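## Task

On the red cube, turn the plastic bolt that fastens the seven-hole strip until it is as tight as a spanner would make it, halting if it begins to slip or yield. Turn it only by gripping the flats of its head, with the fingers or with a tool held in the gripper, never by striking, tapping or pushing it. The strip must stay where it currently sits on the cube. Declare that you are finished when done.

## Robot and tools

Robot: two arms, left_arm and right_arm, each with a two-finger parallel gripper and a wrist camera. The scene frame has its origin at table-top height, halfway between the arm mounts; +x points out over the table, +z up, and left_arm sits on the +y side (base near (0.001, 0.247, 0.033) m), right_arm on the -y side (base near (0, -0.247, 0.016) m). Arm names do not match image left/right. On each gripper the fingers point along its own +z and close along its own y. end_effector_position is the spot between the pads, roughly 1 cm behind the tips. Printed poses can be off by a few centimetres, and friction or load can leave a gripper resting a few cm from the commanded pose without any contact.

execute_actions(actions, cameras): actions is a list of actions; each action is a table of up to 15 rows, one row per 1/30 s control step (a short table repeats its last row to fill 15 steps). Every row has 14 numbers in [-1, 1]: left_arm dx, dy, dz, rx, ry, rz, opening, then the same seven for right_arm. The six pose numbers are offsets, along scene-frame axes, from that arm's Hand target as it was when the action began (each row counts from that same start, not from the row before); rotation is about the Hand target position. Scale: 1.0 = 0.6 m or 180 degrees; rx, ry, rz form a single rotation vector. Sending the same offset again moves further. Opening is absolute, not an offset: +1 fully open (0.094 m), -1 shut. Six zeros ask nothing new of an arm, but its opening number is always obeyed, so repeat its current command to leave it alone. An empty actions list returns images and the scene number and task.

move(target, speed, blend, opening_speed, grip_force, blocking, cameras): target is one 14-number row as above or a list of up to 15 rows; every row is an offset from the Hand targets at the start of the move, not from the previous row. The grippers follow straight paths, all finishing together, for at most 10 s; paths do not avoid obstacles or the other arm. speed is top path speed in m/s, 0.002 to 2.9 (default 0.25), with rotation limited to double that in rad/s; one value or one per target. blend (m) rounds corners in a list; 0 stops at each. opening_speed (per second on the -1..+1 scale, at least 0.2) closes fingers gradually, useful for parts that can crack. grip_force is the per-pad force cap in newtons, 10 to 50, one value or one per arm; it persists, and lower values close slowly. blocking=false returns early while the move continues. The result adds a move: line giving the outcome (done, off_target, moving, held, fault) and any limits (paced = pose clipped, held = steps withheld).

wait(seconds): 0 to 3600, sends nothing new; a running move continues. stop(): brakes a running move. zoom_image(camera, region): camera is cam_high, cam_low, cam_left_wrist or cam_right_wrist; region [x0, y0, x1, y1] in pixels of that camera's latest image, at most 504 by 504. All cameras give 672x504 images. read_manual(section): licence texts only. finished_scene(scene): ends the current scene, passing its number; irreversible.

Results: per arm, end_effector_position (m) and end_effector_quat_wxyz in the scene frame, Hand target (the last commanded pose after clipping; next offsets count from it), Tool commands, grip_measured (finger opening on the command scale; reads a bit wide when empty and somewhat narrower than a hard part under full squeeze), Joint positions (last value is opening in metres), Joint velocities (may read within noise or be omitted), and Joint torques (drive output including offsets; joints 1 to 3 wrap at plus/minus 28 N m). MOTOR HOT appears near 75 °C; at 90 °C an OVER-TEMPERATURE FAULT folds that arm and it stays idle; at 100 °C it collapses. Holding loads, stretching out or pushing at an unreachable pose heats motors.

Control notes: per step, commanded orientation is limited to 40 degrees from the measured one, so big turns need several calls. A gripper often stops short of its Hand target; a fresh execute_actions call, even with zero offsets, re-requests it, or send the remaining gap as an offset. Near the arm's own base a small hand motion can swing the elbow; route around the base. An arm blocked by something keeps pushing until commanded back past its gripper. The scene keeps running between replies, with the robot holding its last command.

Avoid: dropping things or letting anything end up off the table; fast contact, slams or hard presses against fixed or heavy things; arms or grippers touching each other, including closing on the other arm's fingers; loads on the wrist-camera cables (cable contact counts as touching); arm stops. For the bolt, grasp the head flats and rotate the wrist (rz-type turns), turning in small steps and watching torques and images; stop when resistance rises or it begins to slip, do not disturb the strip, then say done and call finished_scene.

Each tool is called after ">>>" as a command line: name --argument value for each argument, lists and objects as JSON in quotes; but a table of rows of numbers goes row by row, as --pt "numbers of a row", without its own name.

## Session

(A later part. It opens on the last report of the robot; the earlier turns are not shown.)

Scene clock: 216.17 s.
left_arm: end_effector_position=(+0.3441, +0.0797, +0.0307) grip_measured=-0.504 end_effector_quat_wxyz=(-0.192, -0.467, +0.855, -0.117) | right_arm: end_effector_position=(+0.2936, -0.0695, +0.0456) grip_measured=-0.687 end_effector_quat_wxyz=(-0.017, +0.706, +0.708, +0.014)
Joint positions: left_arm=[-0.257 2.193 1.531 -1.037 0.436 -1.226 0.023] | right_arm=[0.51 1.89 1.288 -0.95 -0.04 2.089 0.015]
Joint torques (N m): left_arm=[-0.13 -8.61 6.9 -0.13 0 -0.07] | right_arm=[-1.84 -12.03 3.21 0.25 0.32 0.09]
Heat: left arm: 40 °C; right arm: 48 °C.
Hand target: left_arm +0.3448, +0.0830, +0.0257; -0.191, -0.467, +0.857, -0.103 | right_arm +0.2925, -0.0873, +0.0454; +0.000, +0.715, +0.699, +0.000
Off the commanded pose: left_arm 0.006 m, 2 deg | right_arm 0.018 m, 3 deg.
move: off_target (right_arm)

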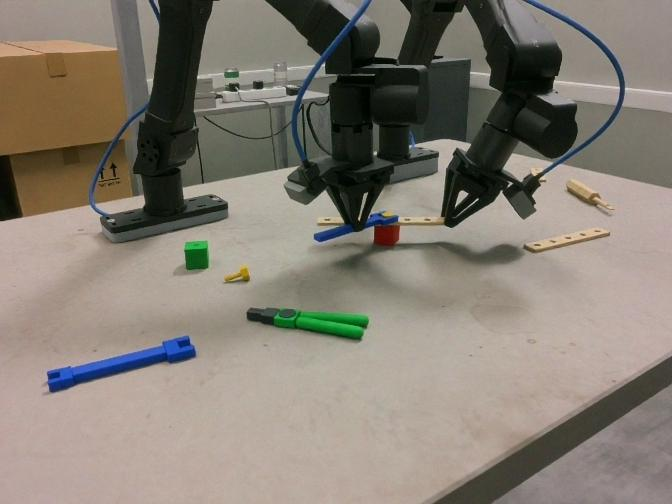

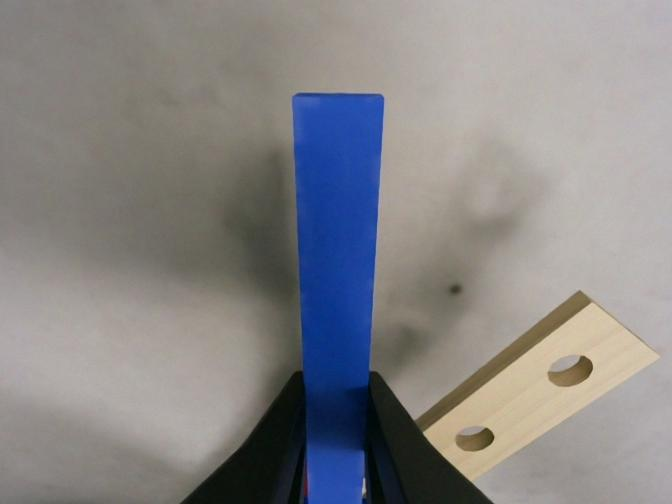

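>>> move --pt "0 0 0 0 0 0 -0.56 0.002 -0.005 0 0 0 0.025 -0.85" --pt "0 0 0 0 0 0 -0.56 0.002 -0.012 0 0 0 0.0 -0.85" --speed 0.05 --cameras '["cam_low"]'

>>> zoom_image --camera "cam_low" --region '[336, 196, 406, 252]'

Scene clock: 222.20 s.
left_arm: end_effector_position=(+0.3440, +0.0787, +0.0302) grip_measured=-0.504 end_effector_quat_wxyz=(-0.194, -0.470, +0.853, -0.118) | right_arm: end_effector_position=(+0.2961, -0.0739, +0.0450) grip_measured=-0.687 end_effector_quat_wxyz=(-0.019, +0.696, +0.717, +0.020)
Joint positions: left_arm=[-0.257 2.195 1.531 -1.035 0.442 -1.234 0.023] | right_arm=[0.49 1.883 1.276 -0.936 -0.048 2.043 0.015]
Joint torques (N m): left_arm=[-0.13 -8.81 6.9 -0.15 -0.05 0.04] | right_arm=[-1.94 -12.21 3.11 0.15 0.35 0.36]
Heat: left arm: 39 °C; right arm: 47 °C.
Hand target: left_arm +0.3448, +0.0830, +0.0257; -0.191, -0.467, +0.857, -0.103 | right_arm +0.2936, -0.0945, +0.0454; +0.000, +0.715, +0.699, +0.000
Off the commanded pose: left_arm 0.006 m, 2 deg | right_arm 0.021 m, 4 deg.
move: off_target (right_arm)

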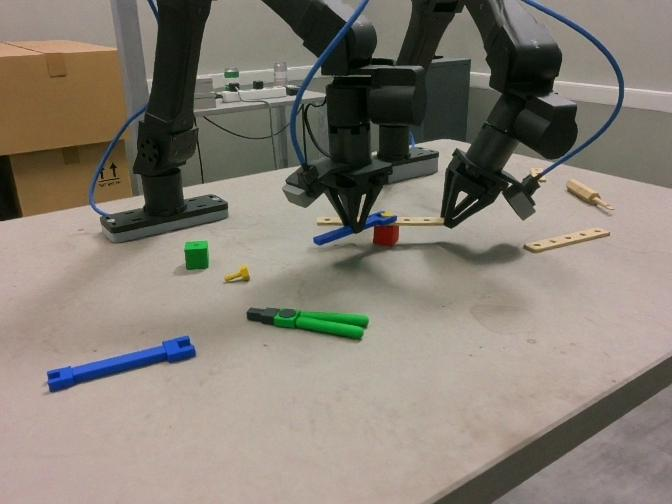

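Scaled by 7.200.

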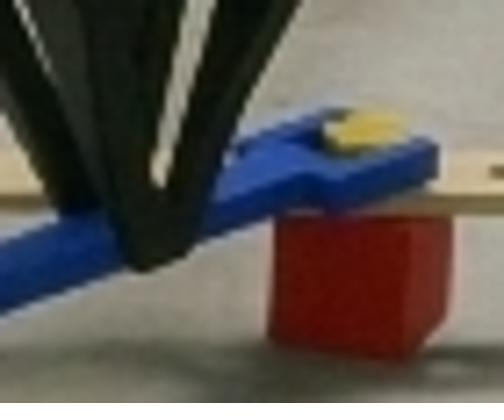

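>>> move --pt "0 0 0 0 0 0 -0.56 0.002 -0.012 0 0 0 0.0 -0.85" --pt "0 0 0 0 0 0 -0.56 0.003 -0.014 0 0 0 0.03 -0.85" --pt "0 0 0 0 0 0 -0.56 0.003 -0.016 0 0 0 0.01 -0.85" --speed 0.05 --cameras '["cam_low"]'

>>> zoom_image --camera "cam_low" --region '[336, 196, 406, 252]'

Scene clock: 227.67 s.
left_arm: end_effector_position=(+0.3444, +0.0767, +0.0298) grip_measured=-0.504 end_effector_quat_wxyz=(-0.195, -0.470, +0.852, -0.121) | right_arm: end_effector_position=(+0.3003, -0.0890, +0.0453) grip_measured=-0.687 end_effector_quat_wxyz=(-0.015, +0.696, +0.718, +0.018)
Joint positions: left_arm=[-0.26 2.197 1.531 -1.03 0.447 -1.237 0.023] | right_arm=[0.449 1.872 1.262 -0.937 -0.041 2 0.015]
Joint torques (N m): left_arm=[0.12 -8.94 6.89 -0.22 -0.1 0.1] | right_arm=[-1.06 -11.88 3.32 0.22 0.36 0.13]
Heat: left arm: 39 °C; right arm: 46 °C.
Hand target: left_arm +0.3447, +0.0829, +0.0257; -0.191, -0.467, +0.857, -0.103 | right_arm +0.2955, -0.1041, +0.0454; +0.000, +0.704, +0.710, +0.000
Off the commanded pose: left_arm 0.008 m, 2 deg | right_arm 0.016 m, 3 deg.
move: off_target (right_arm)

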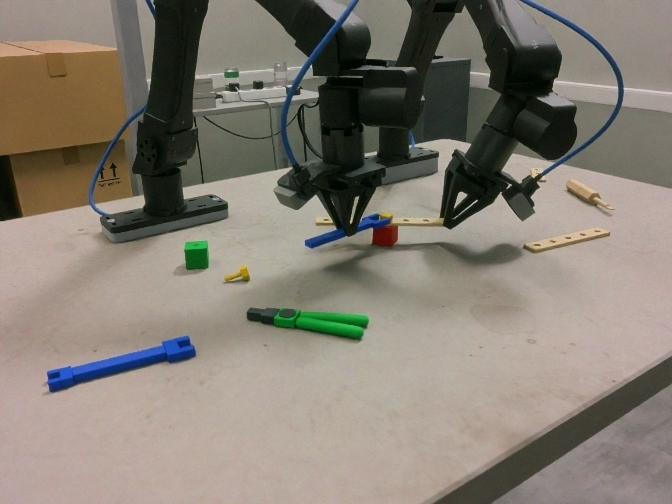

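Scaled by 7.200.

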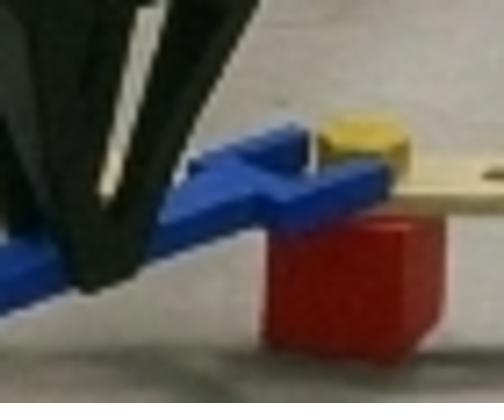

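>>> move --target '[0,0,0,0,0,0,-0.56,0.006,-0.04,0,0,0,0,-0.85]' --speed 0.06 --cameras '["cam_low"]'

>>> zoom_image --camera "cam_low" --region '[336, 196, 406, 252]'

Scene clock: 229.77 s.
left_arm: end_effector_position=(+0.3446, +0.0777, +0.0293) grip_measured=-0.504 end_effector_quat_wxyz=(-0.193, -0.468, +0.854, -0.119) | right_arm: end_effector_position=(+0.3025, -0.1213, +0.0416) grip_measured=-0.687 end_effector_quat_wxyz=(-0.006, +0.702, +0.712, +0.004)
Joint positions: left_arm=[-0.26 2.197 1.531 -1.03 0.441 -1.232 0.023] | right_arm=[0.372 1.854 1.224 -0.937 -0.015 1.94 0.015]
Joint torques (N m): left_arm=[0.1 -8.94 6.9 -0.21 -0.04 0.04] | right_arm=[-0.69 -12.12 3.81 0.25 0.08 0.04]
Heat: left arm: 39 °C; right arm: 47 °C.
Hand target: left_arm +0.3448, +0.0829, +0.0257; -0.191, -0.467, +0.857, -0.103 | right_arm +0.2990, -0.1281, +0.0453; +0.000, +0.704, +0.710, +0.000
Off the commanded pose: left_arm 0.006 m, 2 deg | right_arm 0.008 m, 1 deg.
move: done

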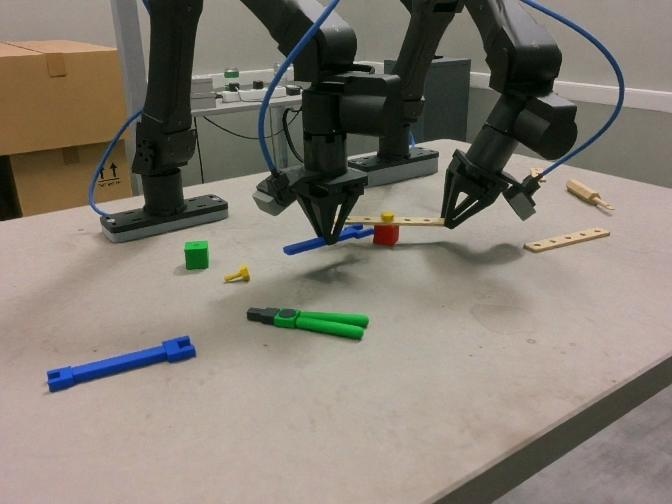

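Scaled by 7.200.

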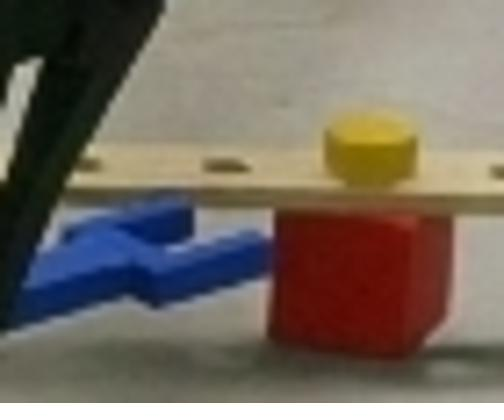

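>>> move --target '[0,0,0,0,0,0,-0.56,0,-0.04,0.02,0,0,0.03,-0.85]' --speed 0.12 --cameras '["cam_low","cam_high"]'

>>> zoom_image --camera "cam_high" --region '[270, 210, 370, 290]'

>>> zoom_image --camera "cam_low" --region '[370, 200, 420, 250]'

Scene clock: 232.20 s.
left_arm: end_effector_position=(+0.3446, +0.0777, +0.0293) grip_measured=-0.504 end_effector_quat_wxyz=(-0.193, -0.468, +0.854, -0.119) | right_arm: end_effector_position=(+0.3037, -0.1457, +0.0510) grip_measured=-0.687 end_effector_quat_wxyz=(-0.005, +0.668, +0.744, +0.003)
Joint positions: left_arm=[-0.26 2.197 1.531 -1.03 0.441 -1.232 0.023] | right_arm=[0.302 1.818 1.217 -0.97 -0.012 1.775 0.015]
Joint velocities: left_arm=[0.012 -0.002 0.007 0.037 -0.154 0.037 -0.001] | right_arm=[within noise]
Joint torques (N m): left_arm=[0.13 -8.98 6.9 -0.22 -0.04 0.05] | right_arm=[-0.72 -12.62 3.86 0.11 0.09 0]
Heat: left arm: 39 °C; right arm: 47 °C.
Hand target: left_arm +0.3448, +0.0829, +0.0257; -0.191, -0.467, +0.857, -0.103 | right_arm +0.2990, -0.1521, +0.0573; +0.000, +0.670, +0.742, +0.000
Off the commanded pose: left_arm 0.006 m, 2 deg | right_arm 0.010 m, 1 deg.
move: done
Images, in order (width x height): cam_high 672x504, cam_low 672x504.

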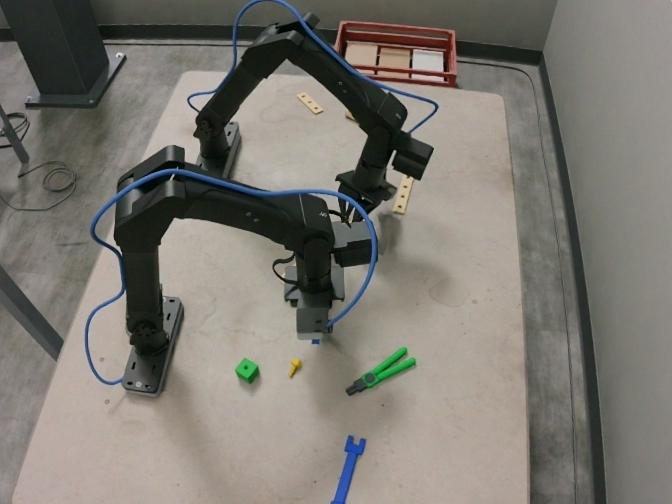

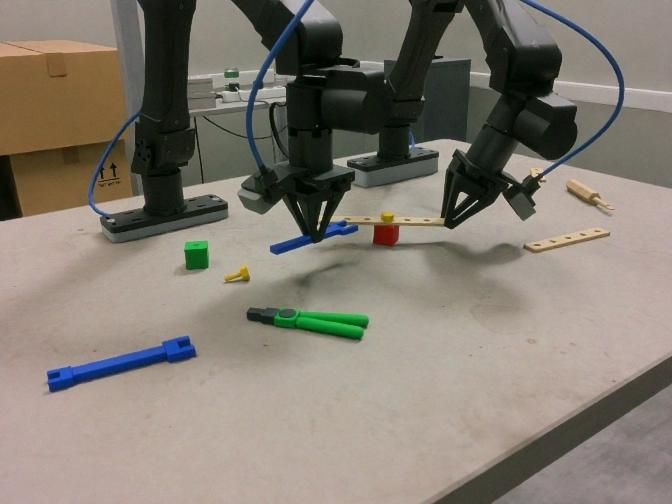

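Scaled by 5.040.

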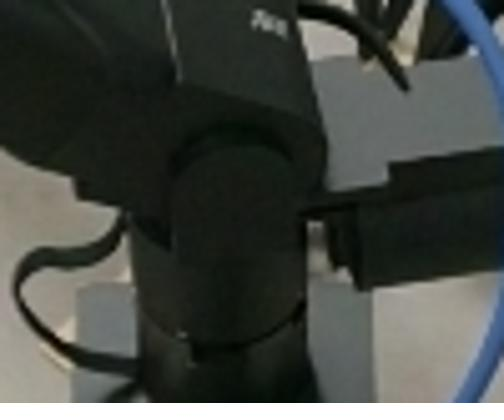

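Scaled by 10.080.

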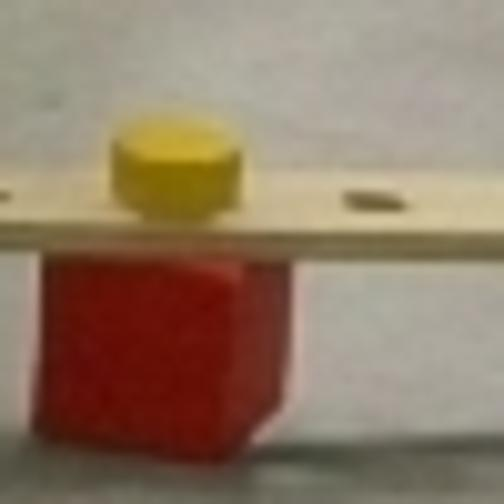

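>>> move --target '[0,0,0,0,0,0,-0.56,0,-0.01,-0.062,0,0,0,-0.85]' --speed 0.08

Scene clock: 236.37 s.
left_arm: end_effector_position=(+0.3446, +0.0777, +0.0293) grip_measured=-0.504 end_effector_quat_wxyz=(-0.193, -0.468, +0.854, -0.119) | right_arm: end_effector_position=(+0.3015, -0.1523, +0.0274) grip_measured=-0.687 end_effector_quat_wxyz=(+0.000, +0.667, +0.745, +0.011)
Joint positions: left_arm=[-0.26 2.197 1.531 -1.03 0.441 -1.232 0.023] | right_arm=[0.284 1.823 1.122 -0.851 -0.012 1.756 0.015]
Joint torques (N m): left_arm=[0.08 -8.98 6.86 -0.23 -0.04 0.04] | right_arm=[-0.72 -8.4 3.99 0.53 0.16 -0.02]
Heat: left arm: 39 °C; right arm: 46 °C.
Hand target: left_arm +0.3448, +0.0829, +0.0257; -0.191, -0.467, +0.857, -0.103 | right_arm +0.2992, -0.1580, +0.0202; +0.000, +0.670, +0.742, +0.000
Off the commanded pose: left_arm 0.006 m, 2 deg | right_arm 0.010 m, 1 deg.
move: done

>>> move --target '[0,0,0,0,0,0,-0.56,0,0.005,-0.024,0,0,0,-0.85]' --speed 0.05 --cameras '["cam_low"]'

>>> zoom_image --camera "cam_low" --region '[250, 190, 390, 280]'

Scene clock: 238.47 s.
left_arm: end_effector_position=(+0.3446, +0.0777, +0.0293) grip_measured=-0.504 end_effector_quat_wxyz=(-0.193, -0.468, +0.854, -0.119) | right_arm: end_effector_position=(+0.3022, -0.1521, +0.0126) grip_measured=-0.687 end_effector_quat_wxyz=(-0.001, +0.667, +0.745, +0.010)
Joint positions: left_arm=[-0.26 2.197 1.531 -1.03 0.441 -1.232 0.023] | right_arm=[0.284 1.854 1.096 -0.796 -0.012 1.756 0.015]
Joint torques (N m): left_arm=[0.09 -8.96 6.87 -0.23 -0.04 0.05] | right_arm=[-0.05 -8.73 3.78 0.48 0.11 0.08]
Heat: left arm: 38 °C; right arm: 46 °C.
Hand target: left_arm +0.3448, +0.0829, +0.0257; -0.191, -0.467, +0.857, -0.103 | right_arm +0.2991, -0.1550, +0.0058; +0.000, +0.670, +0.742, +0.000
Off the commanded pose: left_arm 0.006 m, 2 deg | right_arm 0.008 m, 1 deg.
move: done

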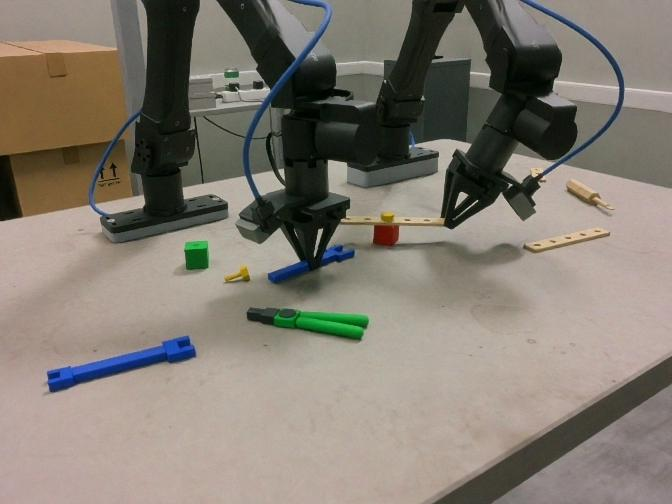

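Scaled by 3.600.

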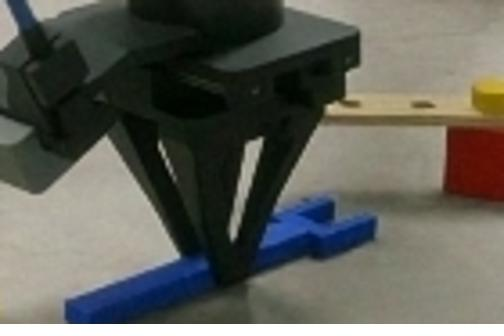

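>>> move --pt "0 0 0 0 0 0 -0.56 0 0 -0.010 0 0 0 -0.85" --pt "0 0 0 0 0 0 -0.56 0 0 -0.010 0 0 0 -0.4" --speed 0.04 --opening_speed 0.4

Scene clock: 241.13 s.
left_arm: end_effector_position=(+0.3446, +0.0777, +0.0293) grip_measured=-0.504 end_effector_quat_wxyz=(-0.193, -0.468, +0.854, -0.119) | right_arm: end_effector_position=(+0.3086, -0.1505, +0.0111) grip_measured=-0.403 end_effector_quat_wxyz=(+0.007, +0.667, +0.745, +0.021)
Joint positions: left_arm=[-0.26 2.197 1.531 -1.03 0.441 -1.232 0.023] | right_arm=[0.284 1.857 1.092 -0.763 -0.01 1.756 0.028]
Joint torques (N m): left_arm=[0.08 -8.95 6.87 -0.22 -0.04 0.04] | right_arm=[0.1 -7.76 3.36 0.41 0.08 0.11]
Heat: left arm: 38 °C; right arm: 45 °C.
Hand target: left_arm +0.3448, +0.0829, +0.0257; -0.191, -0.467, +0.857, -0.103 | right_arm +0.2990, -0.1551, -0.0003; +0.000, +0.670, +0.742, +0.000
Off the commanded pose: left_arm 0.006 m, 2 deg | right_arm 0.015 m, 3 deg.
move: off_target (right_arm); target 2's new opening was sent with right_arm's hand 0.012 m and 2 deg from that target

>>> move --pt "0 0 0 0 0 0 -0.56 0 0 0.217 0 0 0.0 -0.4" --pt "0 0 0 0 0 0 -0.56 0 0.25 0.225 0 0 0.3 -0.4" --speed 0.2 --blend '[0.02,0]' --cameras '["cam_right_wrist","cam_low"]'

Scene clock: 246.10 s.
left_arm: end_effector_position=(+0.3446, +0.0777, +0.0293) grip_measured=-0.504 end_effector_quat_wxyz=(-0.193, -0.468, +0.854, -0.119) | right_arm: end_effector_position=(+0.2978, -0.0067, +0.1346) grip_measured=-0.402 end_effector_quat_wxyz=(-0.001, +0.264, +0.964, +0.006)
Joint positions: left_arm=[-0.26 2.197 1.531 -1.03 0.441 -1.232 0.023] | right_arm=[0.661 1.996 1.796 -1.362 -0.01 1.207 0.028]
Joint torques (N m): left_arm=[0.1 -8.98 6.83 -0.21 -0.04 0.04] | right_arm=[0.51 -10.33 7.43 0.22 0.11 0.01]
Heat: left arm: 38 °C; right arm: 45 °C.
Hand target: left_arm +0.3448, +0.0829, +0.0257; -0.191, -0.467, +0.857, -0.103 | right_arm +0.2991, -0.0051, +0.1347; +0.000, +0.260, +0.966, +0.000
Off the commanded pose: left_arm 0.006 m, 2 deg | right_arm 0.002 m, 1 deg.
move: done
Images, in order (width x height): cam_low 672x504, cam_right_wrist 672x504.

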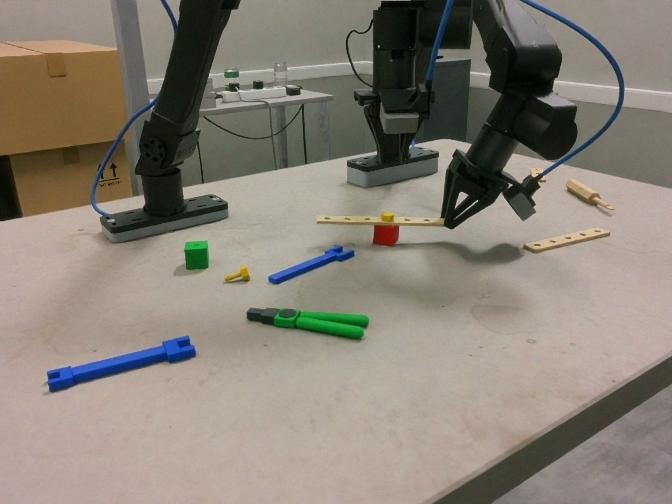

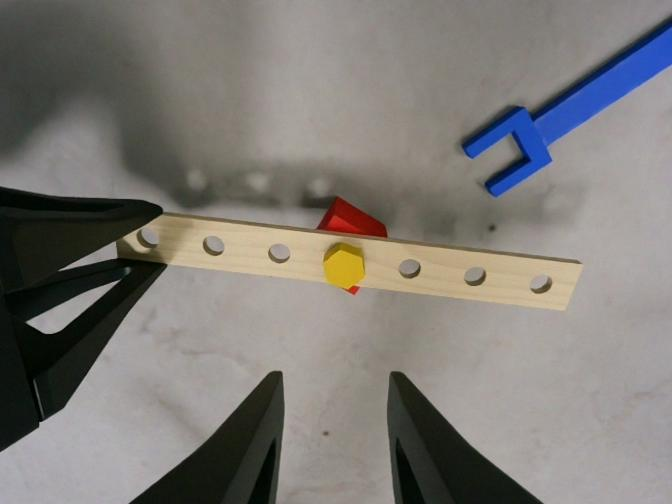

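>>> zoom_image --camera "cam_right_wrist" --region '[290, 220, 400, 310]'

Scaled by 4.582.

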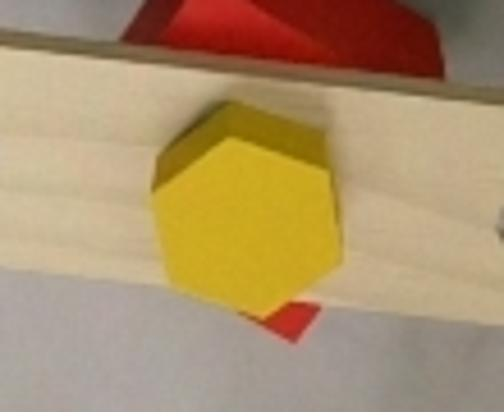

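>>> move --target '[0,0,0,0,0,0,-0.56,-0.05,-0.3,0.05,0,0,-0.1,-0.4]' --speed 0.25 --cameras '["cam_low","cam_high","cam_left_wrist"]'

>>> zoom_image --camera "cam_low" --region '[310, 190, 450, 260]'

>>> zoom_image --camera "cam_high" --region '[270, 190, 370, 300]'

Scene clock: 252.37 s.
left_arm: end_effector_position=(+0.3446, +0.0777, +0.0293) grip_measured=-0.504 end_effector_quat_wxyz=(-0.193, -0.468, +0.854, -0.119) | right_arm: end_effector_position=(+0.2758, -0.1806, +0.1614) grip_measured=-0.402 end_effector_quat_wxyz=(+0.000, +0.406, +0.914, +0.002)
Joint positions: left_arm=[-0.26 2.197 1.531 -1.03 0.441 -1.232 0.023] | right_arm=[0.221 1.614 1.428 -1.382 -0.003 1.068 0.028]
Joint torques (N m): left_arm=[0.06 -8.96 6.89 -0.22 -0.04 0.03] | right_arm=[-0.54 -10.21 4.16 0.18 0.05 -0.05]
Heat: left arm: 38 °C; right arm: 44 °C.
Hand target: left_arm +0.3448, +0.0829, +0.0257; -0.191, -0.467, +0.857, -0.103 | right_arm +0.2690, -0.1851, +0.1648; +0.000, +0.408, +0.913, +0.000
Off the commanded pose: left_arm 0.006 m, 2 deg | right_arm 0.009 m, 0 deg.
move: done
Images, in order (width x height): cam_high 672x504, cam_low 672x504, cam_left_wrist 672x504.

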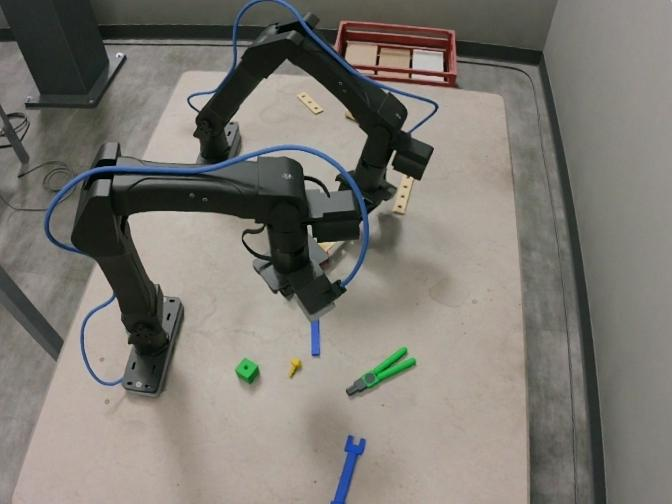

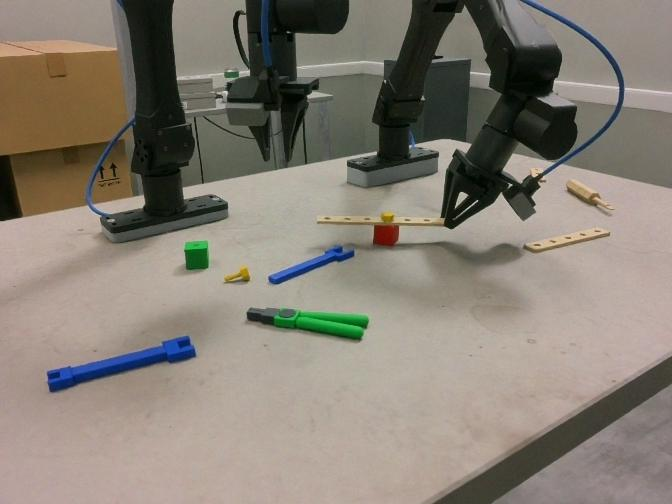

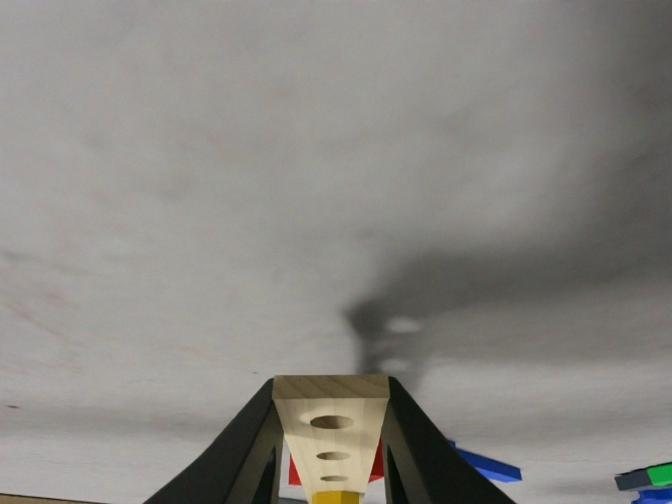

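Scaled by 3.600.

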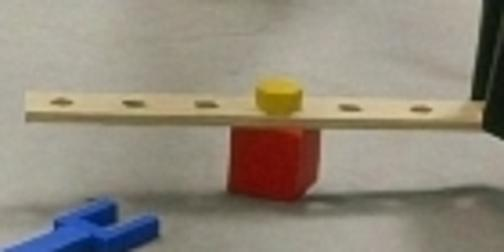

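Scaled by 4.582.

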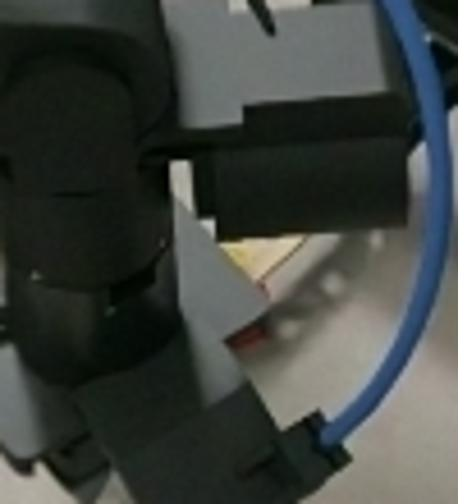

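>>> move --target '[0,0,0.012,0,0,0,-0.56,0,0,0,0,0,0,-0.4]' --speed 0.03 --cameras '["cam_low"]'

>>> zoom_image --camera "cam_low" --region '[310, 190, 450, 260]'

Scene clock: 255.23 s.
left_arm: end_effector_position=(+0.3425, +0.0796, +0.0301) grip_measured=-0.504 end_effector_quat_wxyz=(-0.195, -0.469, +0.854, -0.112) | right_arm: end_effector_position=(+0.2758, -0.1806, +0.1614) grip_measured=-0.402 end_effector_quat_wxyz=(+0.000, +0.405, +0.914, +0.002)
Joint positions: left_arm=[-0.26 2.197 1.536 -1.047 0.433 -1.231 0.023] | right_arm=[0.221 1.614 1.428 -1.382 -0.003 1.067 0.028]
Joint torques (N m): left_arm=[0.1 -9.81 7.49 -0.31 0.05 0.02] | right_arm=[-0.66 -10.09 4.31 0.2 0.01 0]
Heat: left arm: 38 °C; right arm: 44 °C.
Hand target: left_arm +0.3448, +0.0829, +0.0329; -0.191, -0.467, +0.857, -0.103 | right_arm +0.2690, -0.1851, +0.1648; +0.000, +0.408, +0.913, +0.000
Off the commanded pose: left_arm 0.005 m, 1 deg | right_arm 0.009 m, 0 deg.
move: done

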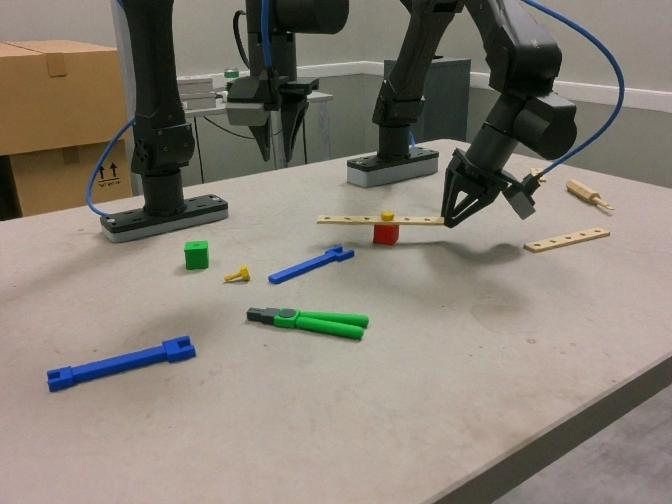

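Scaled by 3.600.

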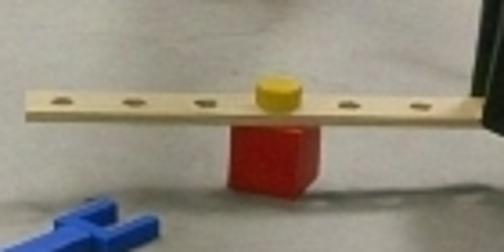

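>>> move --target '[0.003,-0.003,0.01,0,0,0,-0.56,0,0,0,0,0,0,-0.4]' --speed 0.03 --cameras '["cam_low"]'

>>> zoom_image --camera "cam_low" --region '[310, 190, 450, 260]'

Scene clock: 257.03 s.
left_arm: end_effector_position=(+0.3448, +0.0818, +0.0337) grip_measured=-0.504 end_effector_quat_wxyz=(-0.190, -0.469, +0.856, -0.106) | right_arm: end_effector_position=(+0.2758, -0.1806, +0.1614) grip_measured=-0.402 end_effector_quat_wxyz=(+0.000, +0.405, +0.914, +0.002)
Joint positions: left_arm=[-0.26 2.197 1.556 -1.069 0.416 -1.23 0.023] | right_arm=[0.221 1.614 1.428 -1.382 -0.003 1.067 0.028]
Joint torques (N m): left_arm=[-0.21 -9.91 7.66 -0.39 0.25 -0.01] | right_arm=[-0.81 -10.19 4.26 0.15 0.02 -0.04]
Heat: left arm: 38 °C; right arm: 44 °C.
Hand target: left_arm +0.3466, +0.0811, +0.0389; -0.191, -0.467, +0.857, -0.103 | right_arm +0.2690, -0.1851, +0.1648; +0.000, +0.408, +0.913, +0.000
Off the commanded pose: left_arm 0.006 m, 0 deg | right_arm 0.009 m, 0 deg.
move: done

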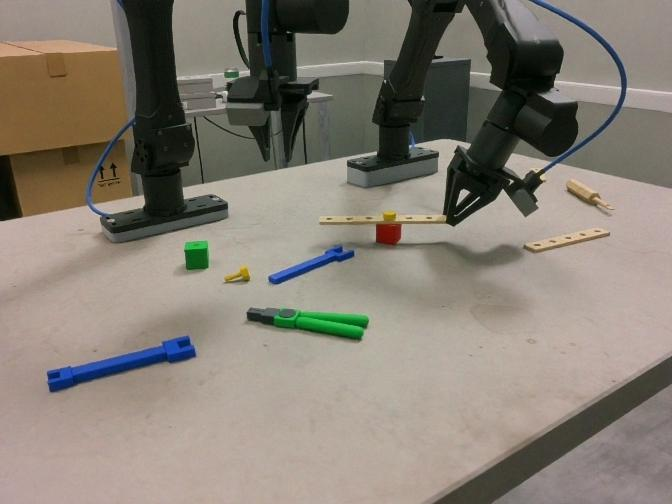

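Scaled by 3.600.

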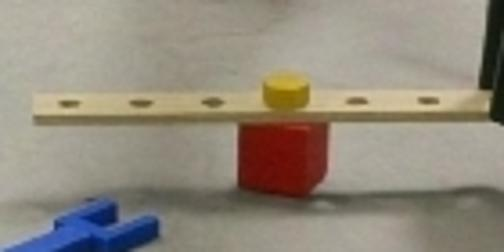

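>>> move --target '[0,0,0,0,0,0,-0.15,0,0,0,0,0,0,-0.4]' --opening_speed 0.2 --cameras '["cam_low","cam_left_wrist"]'

>>> zoom_image --camera "cam_low" --region '[310, 190, 450, 260]'

Scene clock: 260.43 s.
left_arm: end_effector_position=(+0.3440, +0.0821, +0.0338) grip_measured=-0.152 end_effector_quat_wxyz=(-0.191, -0.469, +0.856, -0.104) | right_arm: end_effector_position=(+0.2758, -0.1806, +0.1614) grip_measured=-0.402 end_effector_quat_wxyz=(+0.000, +0.405, +0.914, +0.002)
Joint positions: left_arm=[-0.26 2.197 1.556 -1.072 0.416 -1.23 0.04] | right_arm=[0.221 1.614 1.428 -1.382 -0.003 1.067 0.028]
Joint torques (N m): left_arm=[-0.18 -9.94 7.82 -0.29 0.21 -0.01] | right_arm=[-0.61 -9.87 4.36 0.2 0.08 0]
Heat: left arm: 38 °C; right arm: 43 °C.
Hand target: left_arm +0.3466, +0.0811, +0.0389; -0.191, -0.467, +0.857, -0.103 | right_arm +0.2690, -0.1851, +0.1648; +0.000, +0.408, +0.913, +0.000
Off the commanded pose: left_arm 0.006 m, 0 deg | right_arm 0.009 m, 0 deg.
move: done

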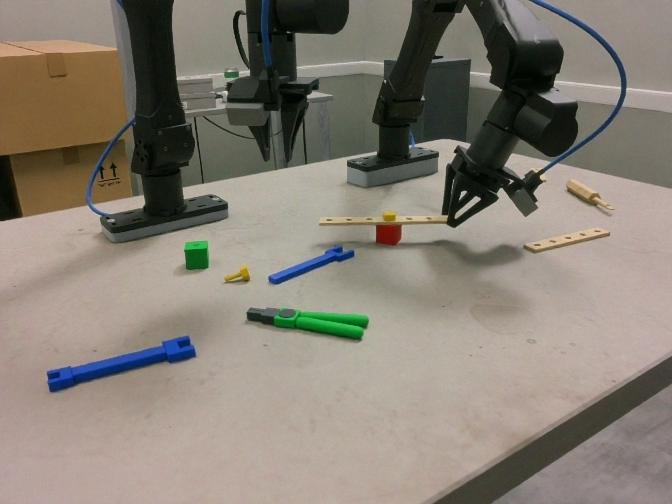

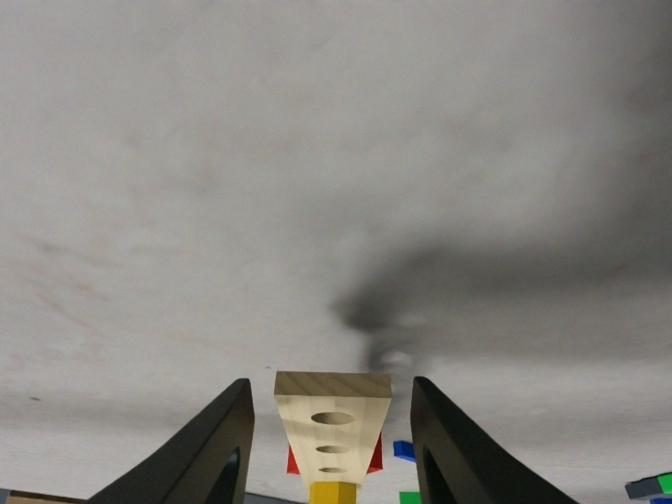

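Scaled by 3.600.

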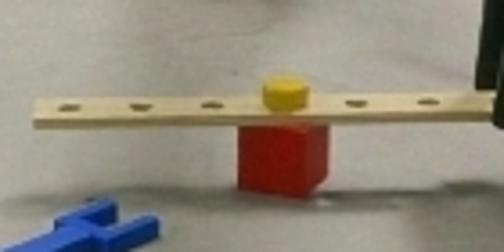

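>>> move --pt "0.05 0.06 0.16 0 0 0 -0.15 0 0 0 0 0 0 -0.4" --pt "0.05 0.2 0.25 0 0 0 -0.15 0 0 0 0 0 0 -0.4" --speed 0.12 --blend '[0.02,0]' --cameras '["cam_low","cam_high"]'

>>> zoom_image --camera "cam_low" --region '[310, 190, 450, 260]'

Scene clock: 264.23 s.
left_arm: end_effector_position=(+0.3875, +0.1980, +0.1789) grip_measured=-0.151 end_effector_quat_wxyz=(-0.117, -0.484, +0.854, -0.150) | right_arm: end_effector_position=(+0.2758, -0.1806, +0.1614) grip_measured=-0.402 end_effector_quat_wxyz=(+0.000, +0.405, +0.914, +0.002)
Joint positions: left_arm=[0.04 2.097 2.002 -1.552 0.376 -0.974 0.04] | right_arm=[0.221 1.614 1.428 -1.382 -0.003 1.067 0.028]
Joint torques (N m): left_arm=[0.43 -12.03 5.01 -0.28 0.14 0.04] | right_arm=[-0.72 -10.21 4.23 0.18 0.02 -0.01]
Heat: left arm: 38 °C; right arm: 43 °C.
Hand target: left_arm +0.3765, +0.2012, +0.1889; -0.191, -0.467, +0.857, -0.103 | right_arm +0.2690, -0.1851, +0.1648; +0.000, +0.408, +0.913, +0.000
Off the commanded pose: left_arm 0.015 m, 10 deg | right_arm 0.009 m, 0 deg.
joint sent to its limit (left arm) — joint 4 (wrist pitch), lower limit. The joint targets are off in orientation, not in position.
move: off_target (left_arm)
Images, in order (width x height): cam_high 672x504, cam_low 672x504.

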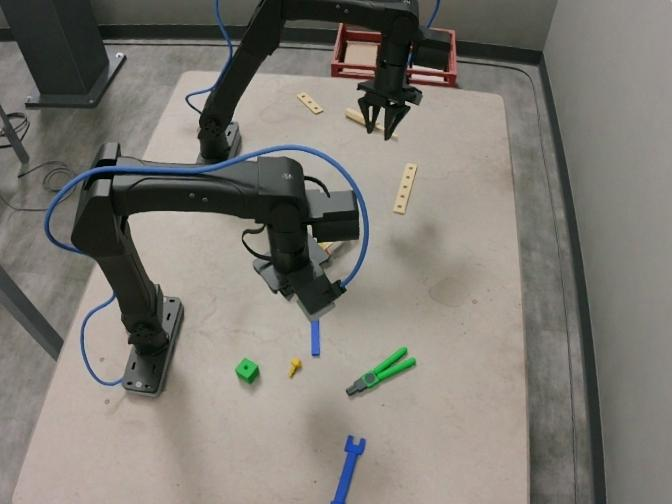

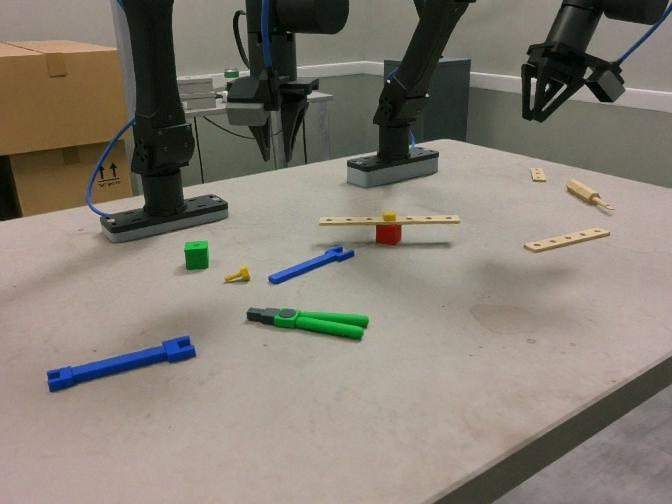

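Scaled by 3.600.

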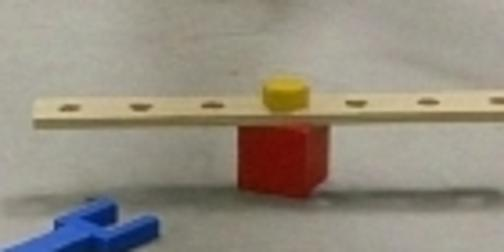

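The strip and cube now stand flat and free of both arms, so I am ending the scene.

>>> finished_scene --scene 2

The scene is finished: the task was done.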